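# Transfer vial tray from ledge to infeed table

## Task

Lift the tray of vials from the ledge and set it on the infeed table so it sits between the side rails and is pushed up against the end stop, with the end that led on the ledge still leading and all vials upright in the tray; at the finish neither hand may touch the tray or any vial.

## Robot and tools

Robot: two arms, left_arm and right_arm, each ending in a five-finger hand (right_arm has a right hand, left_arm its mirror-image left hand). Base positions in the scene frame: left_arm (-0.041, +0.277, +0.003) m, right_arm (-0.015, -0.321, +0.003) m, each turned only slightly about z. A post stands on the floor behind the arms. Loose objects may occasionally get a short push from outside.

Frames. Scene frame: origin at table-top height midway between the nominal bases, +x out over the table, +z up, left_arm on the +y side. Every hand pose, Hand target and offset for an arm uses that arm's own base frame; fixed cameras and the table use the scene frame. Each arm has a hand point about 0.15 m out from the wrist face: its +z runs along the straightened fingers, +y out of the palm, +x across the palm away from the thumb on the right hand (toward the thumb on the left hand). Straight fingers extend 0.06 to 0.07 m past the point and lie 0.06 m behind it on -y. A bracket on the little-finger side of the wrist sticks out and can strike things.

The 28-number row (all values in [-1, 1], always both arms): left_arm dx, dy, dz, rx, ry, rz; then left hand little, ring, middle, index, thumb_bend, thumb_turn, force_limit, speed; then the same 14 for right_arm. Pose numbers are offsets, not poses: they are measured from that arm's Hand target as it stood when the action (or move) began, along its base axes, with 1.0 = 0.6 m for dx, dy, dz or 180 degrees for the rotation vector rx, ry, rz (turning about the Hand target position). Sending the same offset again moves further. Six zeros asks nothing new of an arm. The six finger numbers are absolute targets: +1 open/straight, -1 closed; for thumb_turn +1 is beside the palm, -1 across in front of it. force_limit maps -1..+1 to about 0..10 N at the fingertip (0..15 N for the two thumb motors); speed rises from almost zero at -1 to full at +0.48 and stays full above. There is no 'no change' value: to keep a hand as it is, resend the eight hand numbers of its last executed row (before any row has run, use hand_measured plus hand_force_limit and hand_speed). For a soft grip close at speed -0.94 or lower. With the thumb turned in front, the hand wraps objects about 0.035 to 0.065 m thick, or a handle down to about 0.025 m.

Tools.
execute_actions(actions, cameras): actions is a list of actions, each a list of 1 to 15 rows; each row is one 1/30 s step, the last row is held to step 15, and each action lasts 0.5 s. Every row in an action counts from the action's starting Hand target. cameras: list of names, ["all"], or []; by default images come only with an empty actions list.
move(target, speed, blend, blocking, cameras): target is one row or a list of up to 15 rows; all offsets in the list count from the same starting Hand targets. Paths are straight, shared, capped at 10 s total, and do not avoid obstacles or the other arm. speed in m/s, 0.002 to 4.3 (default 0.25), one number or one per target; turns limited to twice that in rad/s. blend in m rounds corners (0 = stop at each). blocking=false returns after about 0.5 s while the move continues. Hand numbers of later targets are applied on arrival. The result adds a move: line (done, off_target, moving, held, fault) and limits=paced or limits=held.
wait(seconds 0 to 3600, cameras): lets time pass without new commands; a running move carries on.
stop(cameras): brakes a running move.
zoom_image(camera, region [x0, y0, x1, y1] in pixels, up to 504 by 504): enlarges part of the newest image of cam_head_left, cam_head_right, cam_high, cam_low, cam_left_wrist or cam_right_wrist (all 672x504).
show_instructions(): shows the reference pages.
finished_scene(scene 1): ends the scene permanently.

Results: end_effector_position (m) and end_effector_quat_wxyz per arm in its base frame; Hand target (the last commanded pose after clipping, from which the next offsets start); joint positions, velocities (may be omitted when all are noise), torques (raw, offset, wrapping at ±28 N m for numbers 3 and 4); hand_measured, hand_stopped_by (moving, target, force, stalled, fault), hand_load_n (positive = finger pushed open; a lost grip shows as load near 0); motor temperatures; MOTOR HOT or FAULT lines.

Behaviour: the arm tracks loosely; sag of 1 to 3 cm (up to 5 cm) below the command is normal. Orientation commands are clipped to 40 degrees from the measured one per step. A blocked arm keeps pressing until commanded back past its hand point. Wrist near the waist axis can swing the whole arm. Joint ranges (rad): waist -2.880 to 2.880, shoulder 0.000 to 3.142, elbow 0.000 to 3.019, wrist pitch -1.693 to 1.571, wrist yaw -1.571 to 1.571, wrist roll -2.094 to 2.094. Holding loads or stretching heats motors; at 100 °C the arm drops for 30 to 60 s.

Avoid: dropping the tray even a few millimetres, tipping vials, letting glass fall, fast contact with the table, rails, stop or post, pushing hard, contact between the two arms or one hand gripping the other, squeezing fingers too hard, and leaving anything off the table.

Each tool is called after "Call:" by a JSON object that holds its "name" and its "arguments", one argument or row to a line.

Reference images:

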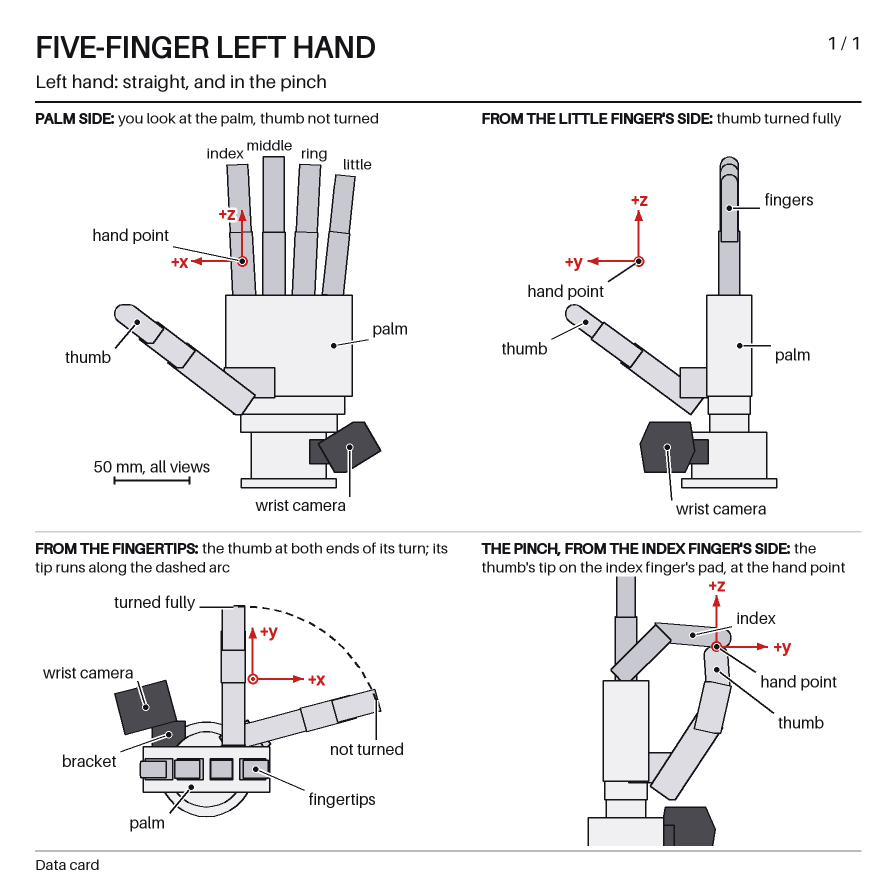

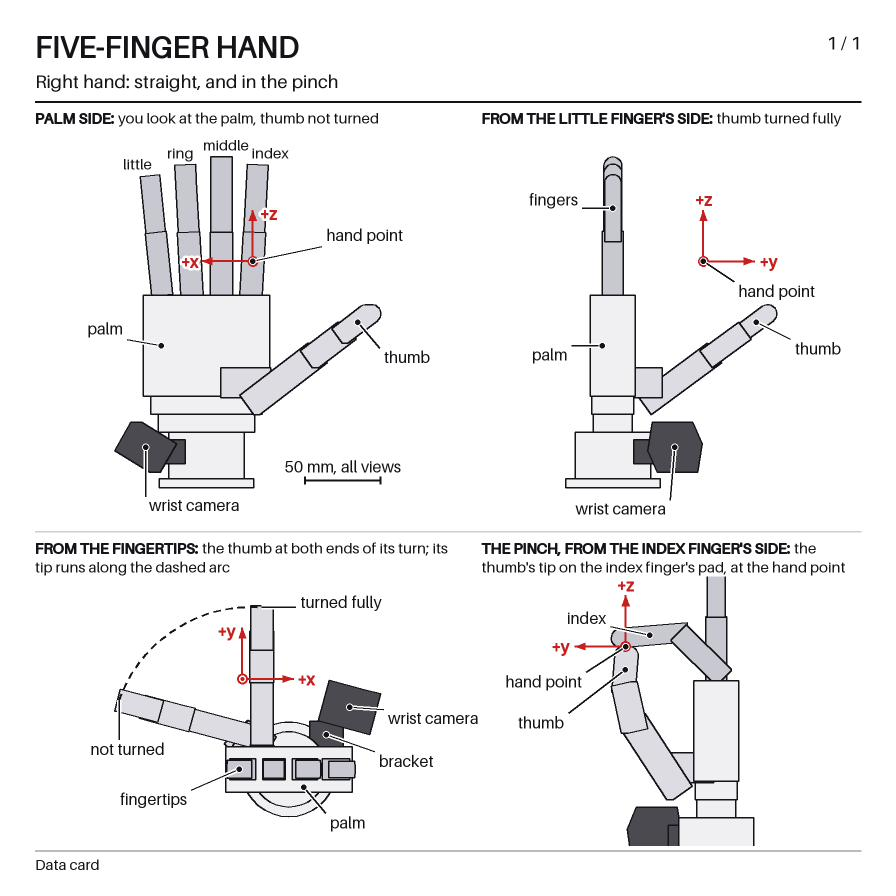

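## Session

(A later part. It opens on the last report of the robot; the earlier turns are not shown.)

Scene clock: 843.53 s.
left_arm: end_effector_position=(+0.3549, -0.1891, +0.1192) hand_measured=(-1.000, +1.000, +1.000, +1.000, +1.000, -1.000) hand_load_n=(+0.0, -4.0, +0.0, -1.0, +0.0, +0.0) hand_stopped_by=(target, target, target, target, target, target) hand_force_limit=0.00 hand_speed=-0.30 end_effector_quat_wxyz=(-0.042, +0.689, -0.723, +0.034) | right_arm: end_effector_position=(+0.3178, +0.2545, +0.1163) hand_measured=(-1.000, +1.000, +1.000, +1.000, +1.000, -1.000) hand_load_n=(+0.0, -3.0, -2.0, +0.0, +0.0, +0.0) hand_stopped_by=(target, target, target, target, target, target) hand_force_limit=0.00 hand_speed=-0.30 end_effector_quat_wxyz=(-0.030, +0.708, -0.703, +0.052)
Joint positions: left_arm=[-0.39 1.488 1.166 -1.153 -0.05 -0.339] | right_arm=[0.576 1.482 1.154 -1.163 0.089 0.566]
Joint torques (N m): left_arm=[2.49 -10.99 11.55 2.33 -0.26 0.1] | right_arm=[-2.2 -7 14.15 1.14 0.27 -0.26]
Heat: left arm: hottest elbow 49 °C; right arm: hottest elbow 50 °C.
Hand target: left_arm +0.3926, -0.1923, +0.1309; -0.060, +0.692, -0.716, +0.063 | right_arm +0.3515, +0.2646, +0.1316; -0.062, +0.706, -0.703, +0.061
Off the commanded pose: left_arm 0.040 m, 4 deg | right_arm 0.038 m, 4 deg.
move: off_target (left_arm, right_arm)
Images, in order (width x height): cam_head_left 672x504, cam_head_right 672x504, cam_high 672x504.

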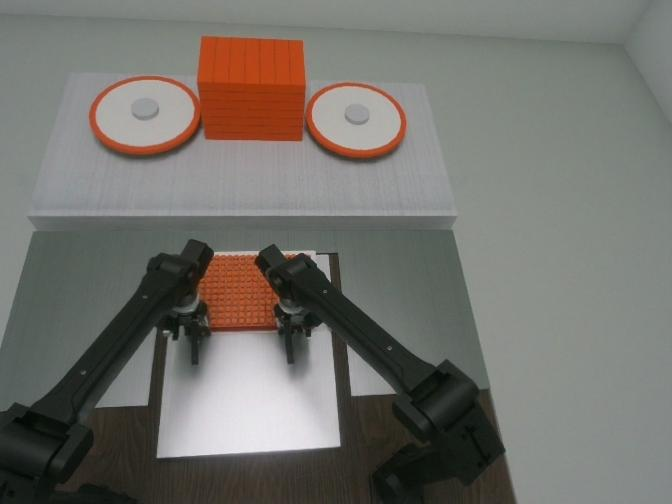

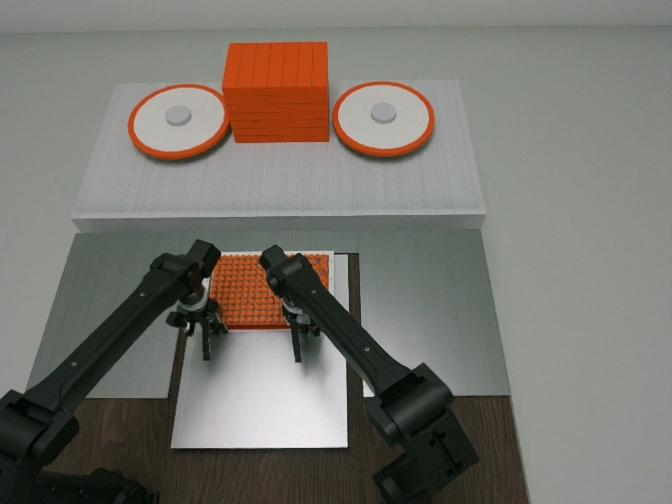

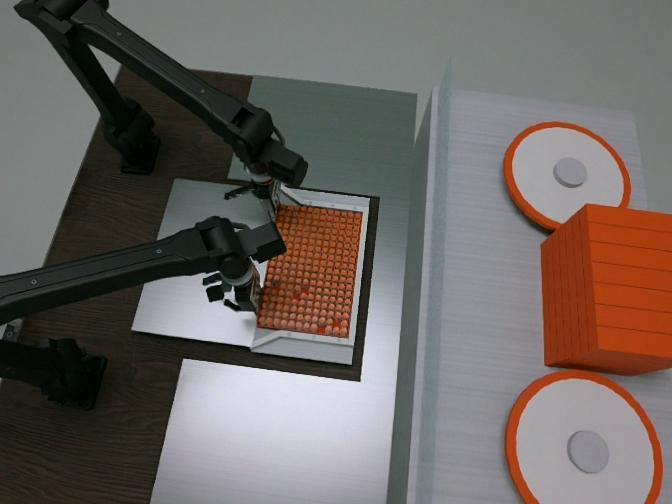

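Call:
{"name": "move", "arguments": {
  "target": [0,0,0,0,0,0,-1,1,1,1,1,-1,0,-0.3,0.010,0.0,0.0,0,0,0,-1,1,1,1,1,-1,0,-0.3],
  "speed": 0.02,
  "cameras": ["cam_high","cam_head_right","cam_head_left"]
}}

Call:
{"name": "zoom_image", "arguments": {
  "camera": "cam_high",
  "region": [320, 310, 370, 360]
}}

Call:
{"name": "zoom_image", "arguments": {
  "camera": "cam_high",
  "region": [330, 190, 380, 240]
}}

Scene clock: 850.23 s.
left_arm: end_effector_position=(+0.3549, -0.1893, +0.1192) hand_measured=(-1.000, +1.000, +1.000, +1.000, +1.000, -1.000) hand_load_n=(+0.0, -4.0, +0.0, -1.0, +0.0, +0.0) hand_stopped_by=(target, target, target, target, target, target) hand_force_limit=0.00 hand_speed=-0.30 end_effector_quat_wxyz=(-0.042, +0.689, -0.723, +0.034) | right_arm: end_effector_position=(+0.3195, +0.2541, +0.1168) hand_measured=(-1.000, +1.000, +1.000, +1.000, +1.000, -1.000) hand_load_n=(+0.0, -4.5, -1.5, +0.0, +0.0, +0.0) hand_stopped_by=(target, target, target, target, target, target) hand_force_limit=0.00 hand_speed=-0.30 end_effector_quat_wxyz=(-0.026, +0.709, -0.703, +0.049)
Joint positions: left_arm=[-0.39 1.488 1.167 -1.154 -0.049 -0.339] | right_arm=[0.571 1.491 1.165 -1.173 0.085 0.561]
Joint torques (N m): left_arm=[1.44 -10.99 11.56 2.32 -0.34 0.09] | right_arm=[-2.2 -7.71 14.28 1.54 0.4 -0.27]
Heat: left arm: hottest elbow 49 °C; right arm: hottest elbow 50 °C.
Hand target: left_arm +0.3927, -0.1923, +0.1310; -0.060, +0.692, -0.716, +0.063 | right_arm +0.3575, +0.2644, +0.1315; -0.062, +0.706, -0.703, +0.061
Off the commanded pose: left_arm 0.040 m, 4 deg | right_arm 0.042 m, 4 deg.
move: off_target (right_arm)
Images, in order (width x height): cam_head_left 672x504, cam_head_right 672x504, cam_high 672x504.

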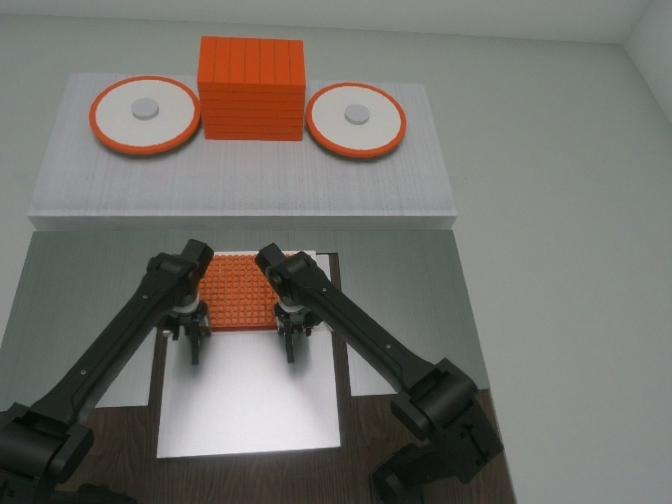

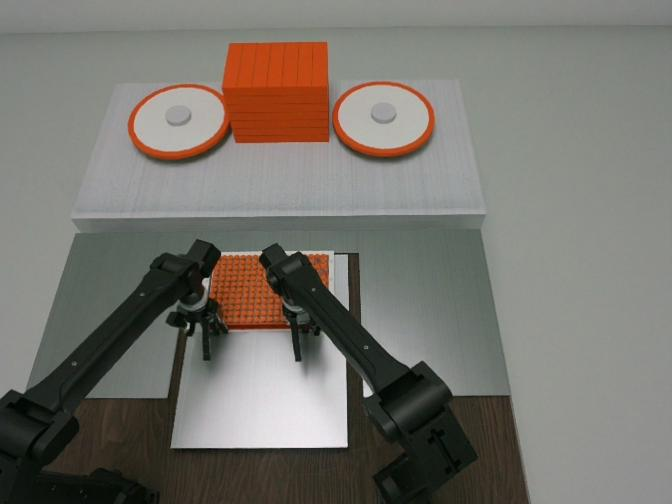

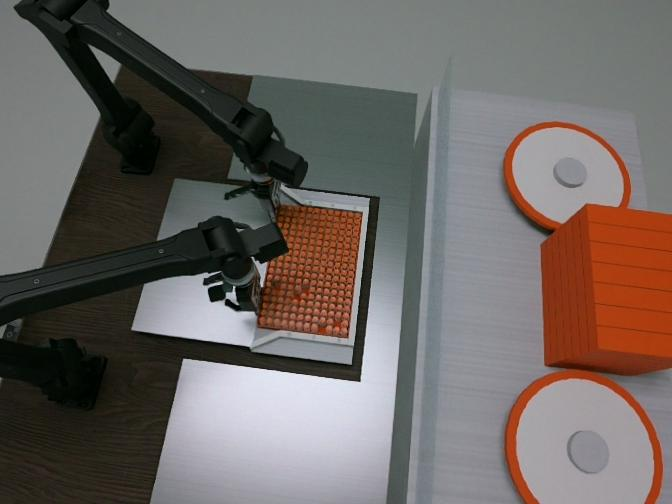

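Scaled by 10.080 from the camera's image (finer frame: 960x720).

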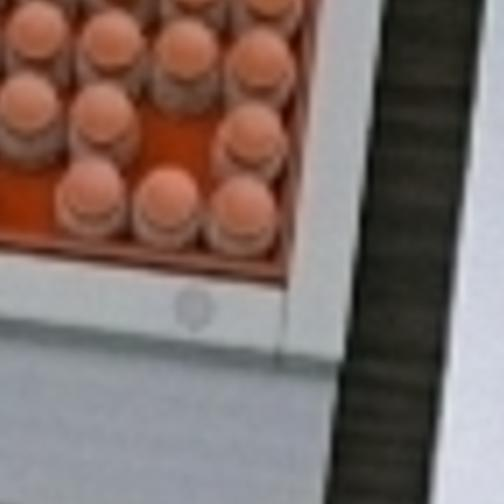

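Scaled by 10.080 from the camera's image (finer frame: 960x720).

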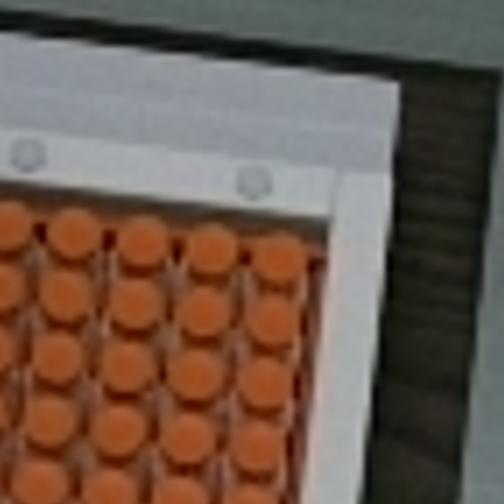

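Call:
{"name": "move", "arguments": {
  "target": [
    [-0.15,0,0.0,0,0,0,-1,1,1,1,1,-1,0,-0.3,-0.15,0.0,0.0,0,0,0,-1,1,1,1,1,-1,0,-0.3],
    [-0.25,0.02,0.12,0,0,0,-1,1,1,1,1,-1,0,-0.3,-0.25,-0.02,0.12,0,0,0,-1,1,1,1,1,-1,0,-0.3]
  ],
  "speed": 0.06,
  "blend": [0.02,0],
  "cameras": ["all"]
}}

Call:
{"name": "zoom_image", "arguments": {
  "camera": "cam_high",
  "region": [240, 180, 390, 370]
}}

Call:
{"name": "zoom_image", "arguments": {
  "camera": "cam_head_left",
  "region": [160, 240, 345, 345]
}}

Call:
{"name": "zoom_image", "arguments": {
  "camera": "cam_head_right",
  "region": [180, 240, 365, 345]
}}

Scene clock: 871.07 s.
left_arm: end_effector_position=(+0.2409, -0.1756, +0.1927) hand_measured=(-1.000, +1.000, +1.000, +1.000, +1.000, -1.000) hand_load_n=(+0.0, +0.0, +0.0, +0.0, +0.0, +0.0) hand_stopped_by=(target, target, target, target, target, target) hand_force_limit=0.00 hand_speed=-0.30 end_effector_quat_wxyz=(-0.056, +0.693, -0.717, +0.053) | right_arm: end_effector_position=(+0.2058, +0.2447, +0.1913) hand_measured=(-1.000, +1.000, +1.000, +1.000, +1.000, -1.000) hand_load_n=(+0.0, +0.0, +0.0, +0.0, +0.0, +0.0) hand_stopped_by=(target, target, target, target, target, target) hand_force_limit=0.00 hand_speed=-0.30 end_effector_quat_wxyz=(-0.049, +0.708, -0.702, +0.059)
Joint positions: left_arm=[-0.495 1.121 1.033 -1.347 -0.074 -0.457] | right_arm=[0.746 1.16 1.059 -1.366 0.114 0.732]
Joint torques (N m): left_arm=[-0.67 -8.7 8.84 0.77 -0.11 -0.09] | right_arm=[1.49 -5.07 11.41 0.17 0.37 0.12]
Heat: left arm: hottest elbow 48 °C; right arm: hottest elbow 49 °C.
Hand target: left_arm +0.2426, -0.1804, +0.2031; -0.060, +0.692, -0.716, +0.063 | right_arm +0.2075, +0.2524, +0.2036; -0.062, +0.706, -0.703, +0.061
Off the commanded pose: left_arm 0.011 m, 1 deg | right_arm 0.015 m, 1 deg.
move: off_target (left_arm, right_arm)
cam_left_wrist: T_world_to_cam=[[0.95207, -0.28936, 0.09919, -0.2929], [-0.30269, -0.84448, 0.44184, -0.15795], [-0.04409, -0.45069, -0.89159, 0.21496]] pos_world=[0.24053, -0.12126, 0.2905]
cam_right_wrist: T_world_to_cam=[[-0.94064, -0.29564, -0.16674, 0.29751], [-0.33941, 0.81502, 0.46963, -0.22361], [-0.00294, 0.49835, -0.86697, 0.16279]] pos_world=[0.20443, 0.18907, 0.29576]

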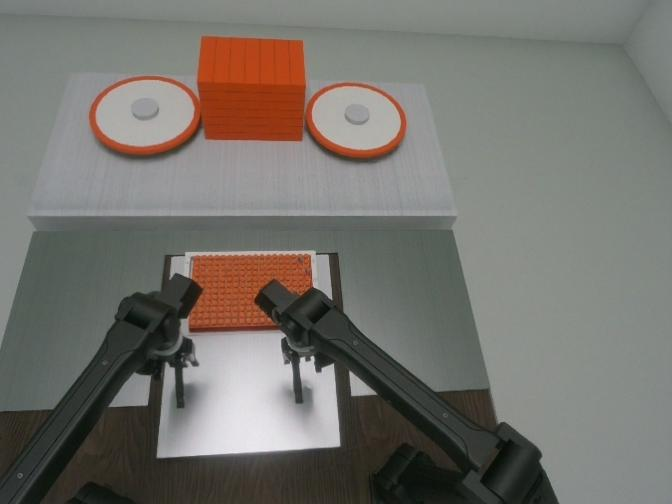

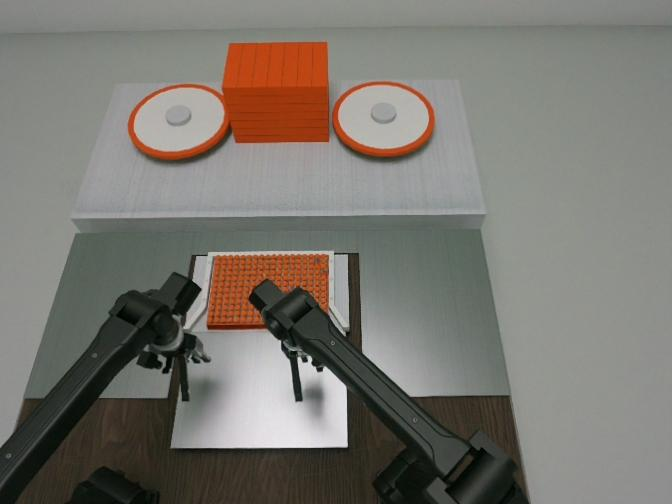

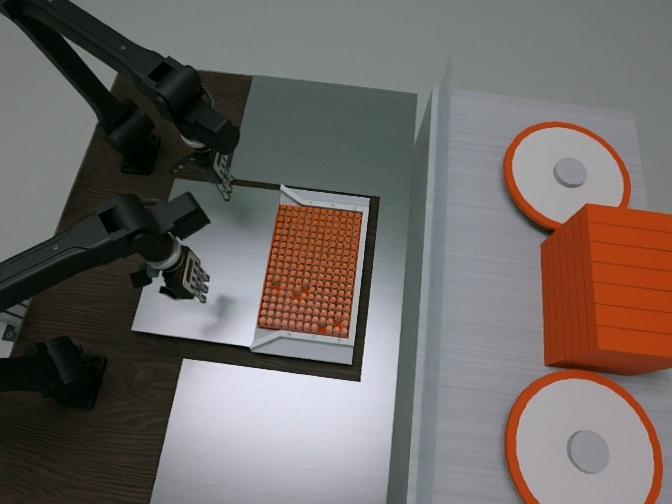

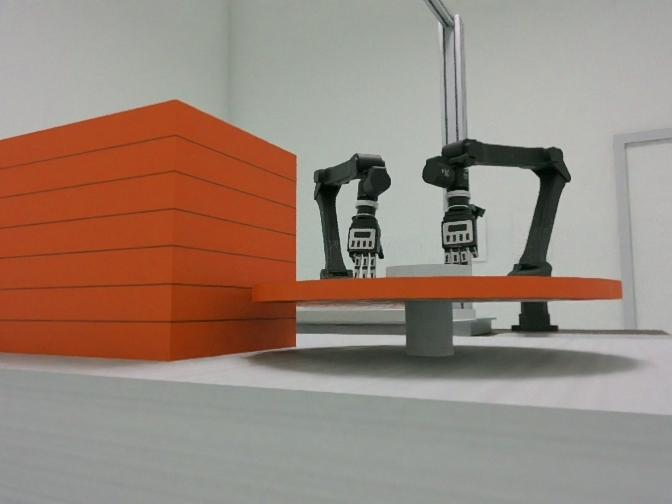

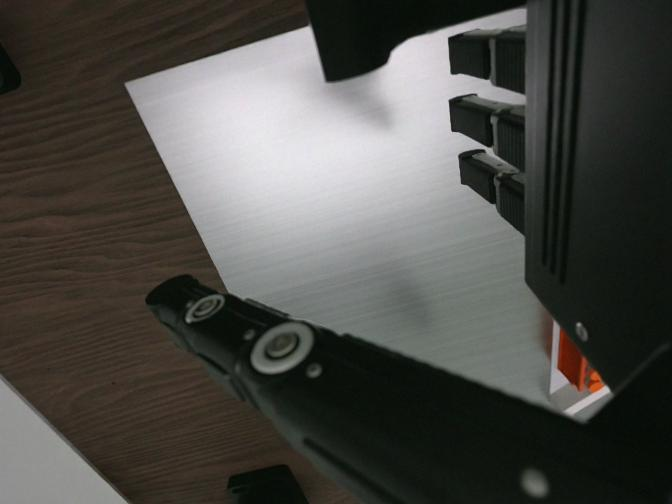

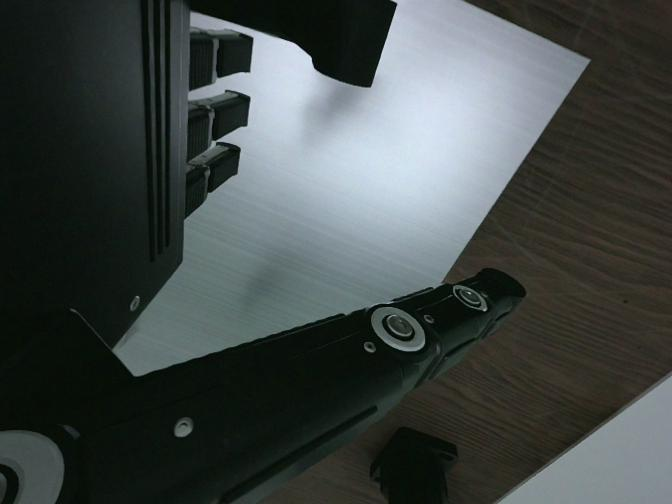

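Scaled by 2.653 from the camera's image (finer frame: 960x720).

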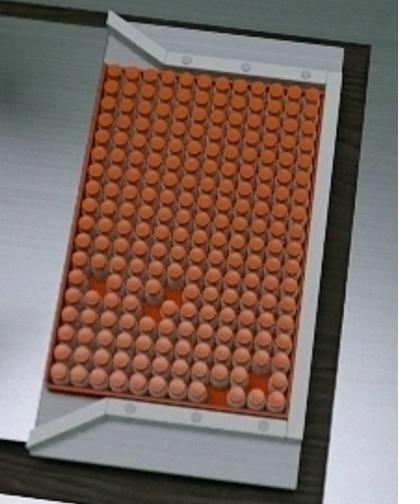

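Scaled by 2.724 from the camera's image (finer frame: 960x720).

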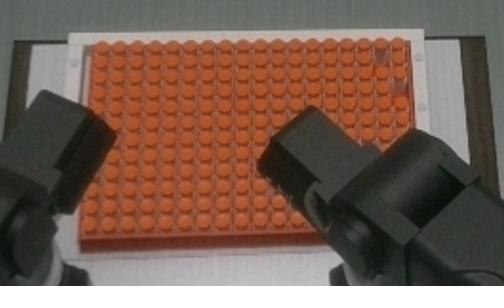

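Scaled by 2.724 from the camera's image (finer frame: 960x720).

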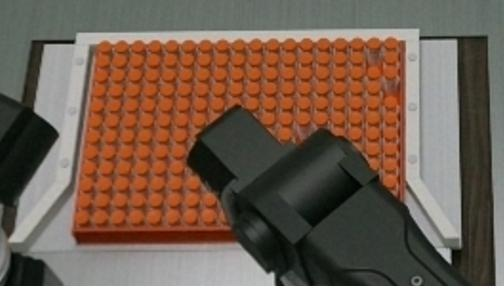

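Call:
{"name": "zoom_image", "arguments": {
  "camera": "cam_high",
  "region": [320, 310, 370, 360]
}}

Call:
{"name": "zoom_image", "arguments": {
  "camera": "cam_high",
  "region": [330, 190, 380, 240]
}}

Call:
{"name": "zoom_image", "arguments": {
  "camera": "cam_head_right",
  "region": [290, 240, 350, 290]
}}

Call:
{"name": "zoom_image", "arguments": {
  "camera": "cam_high",
  "region": [240, 270, 330, 360]
}}

Scaled by 10.080 from the camera's image (finer frame: 960x720).

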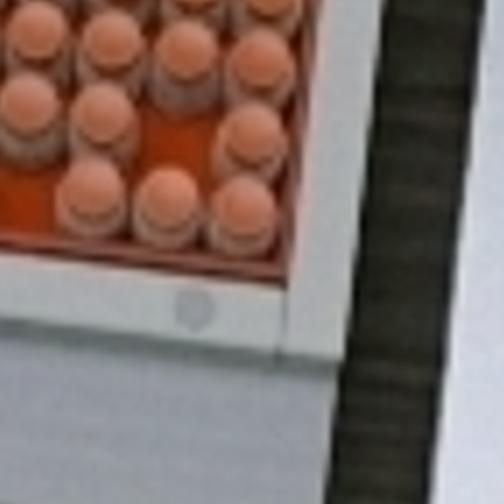

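Scaled by 10.080 from the camera's image (finer frame: 960x720).

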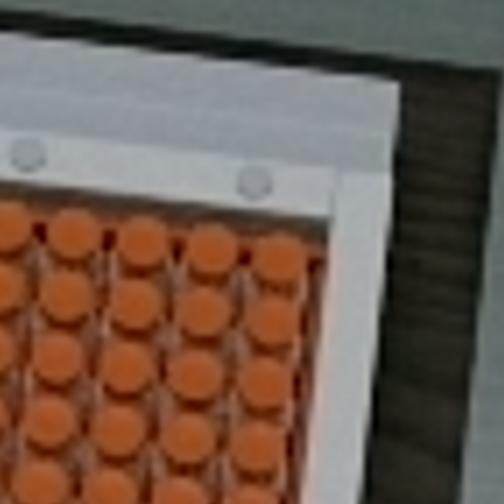

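Scaled by 8.400 from the camera's image (finer frame: 960x720).

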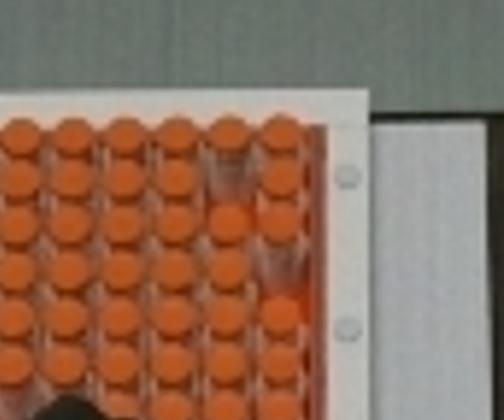

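Scaled by 5.600 from the camera's image (finer frame: 960x720).

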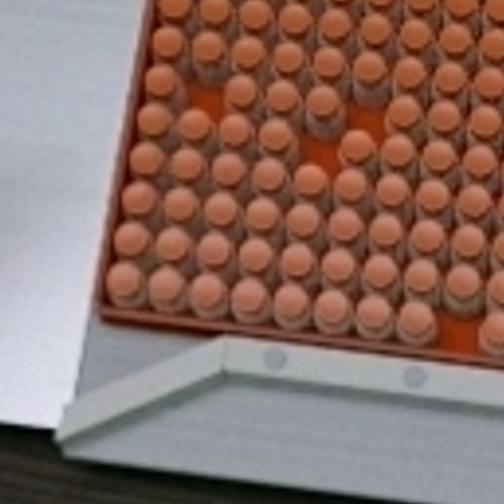

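Call:
{"name": "finished_scene", "arguments": {

}}

The scene is finished: the task was done.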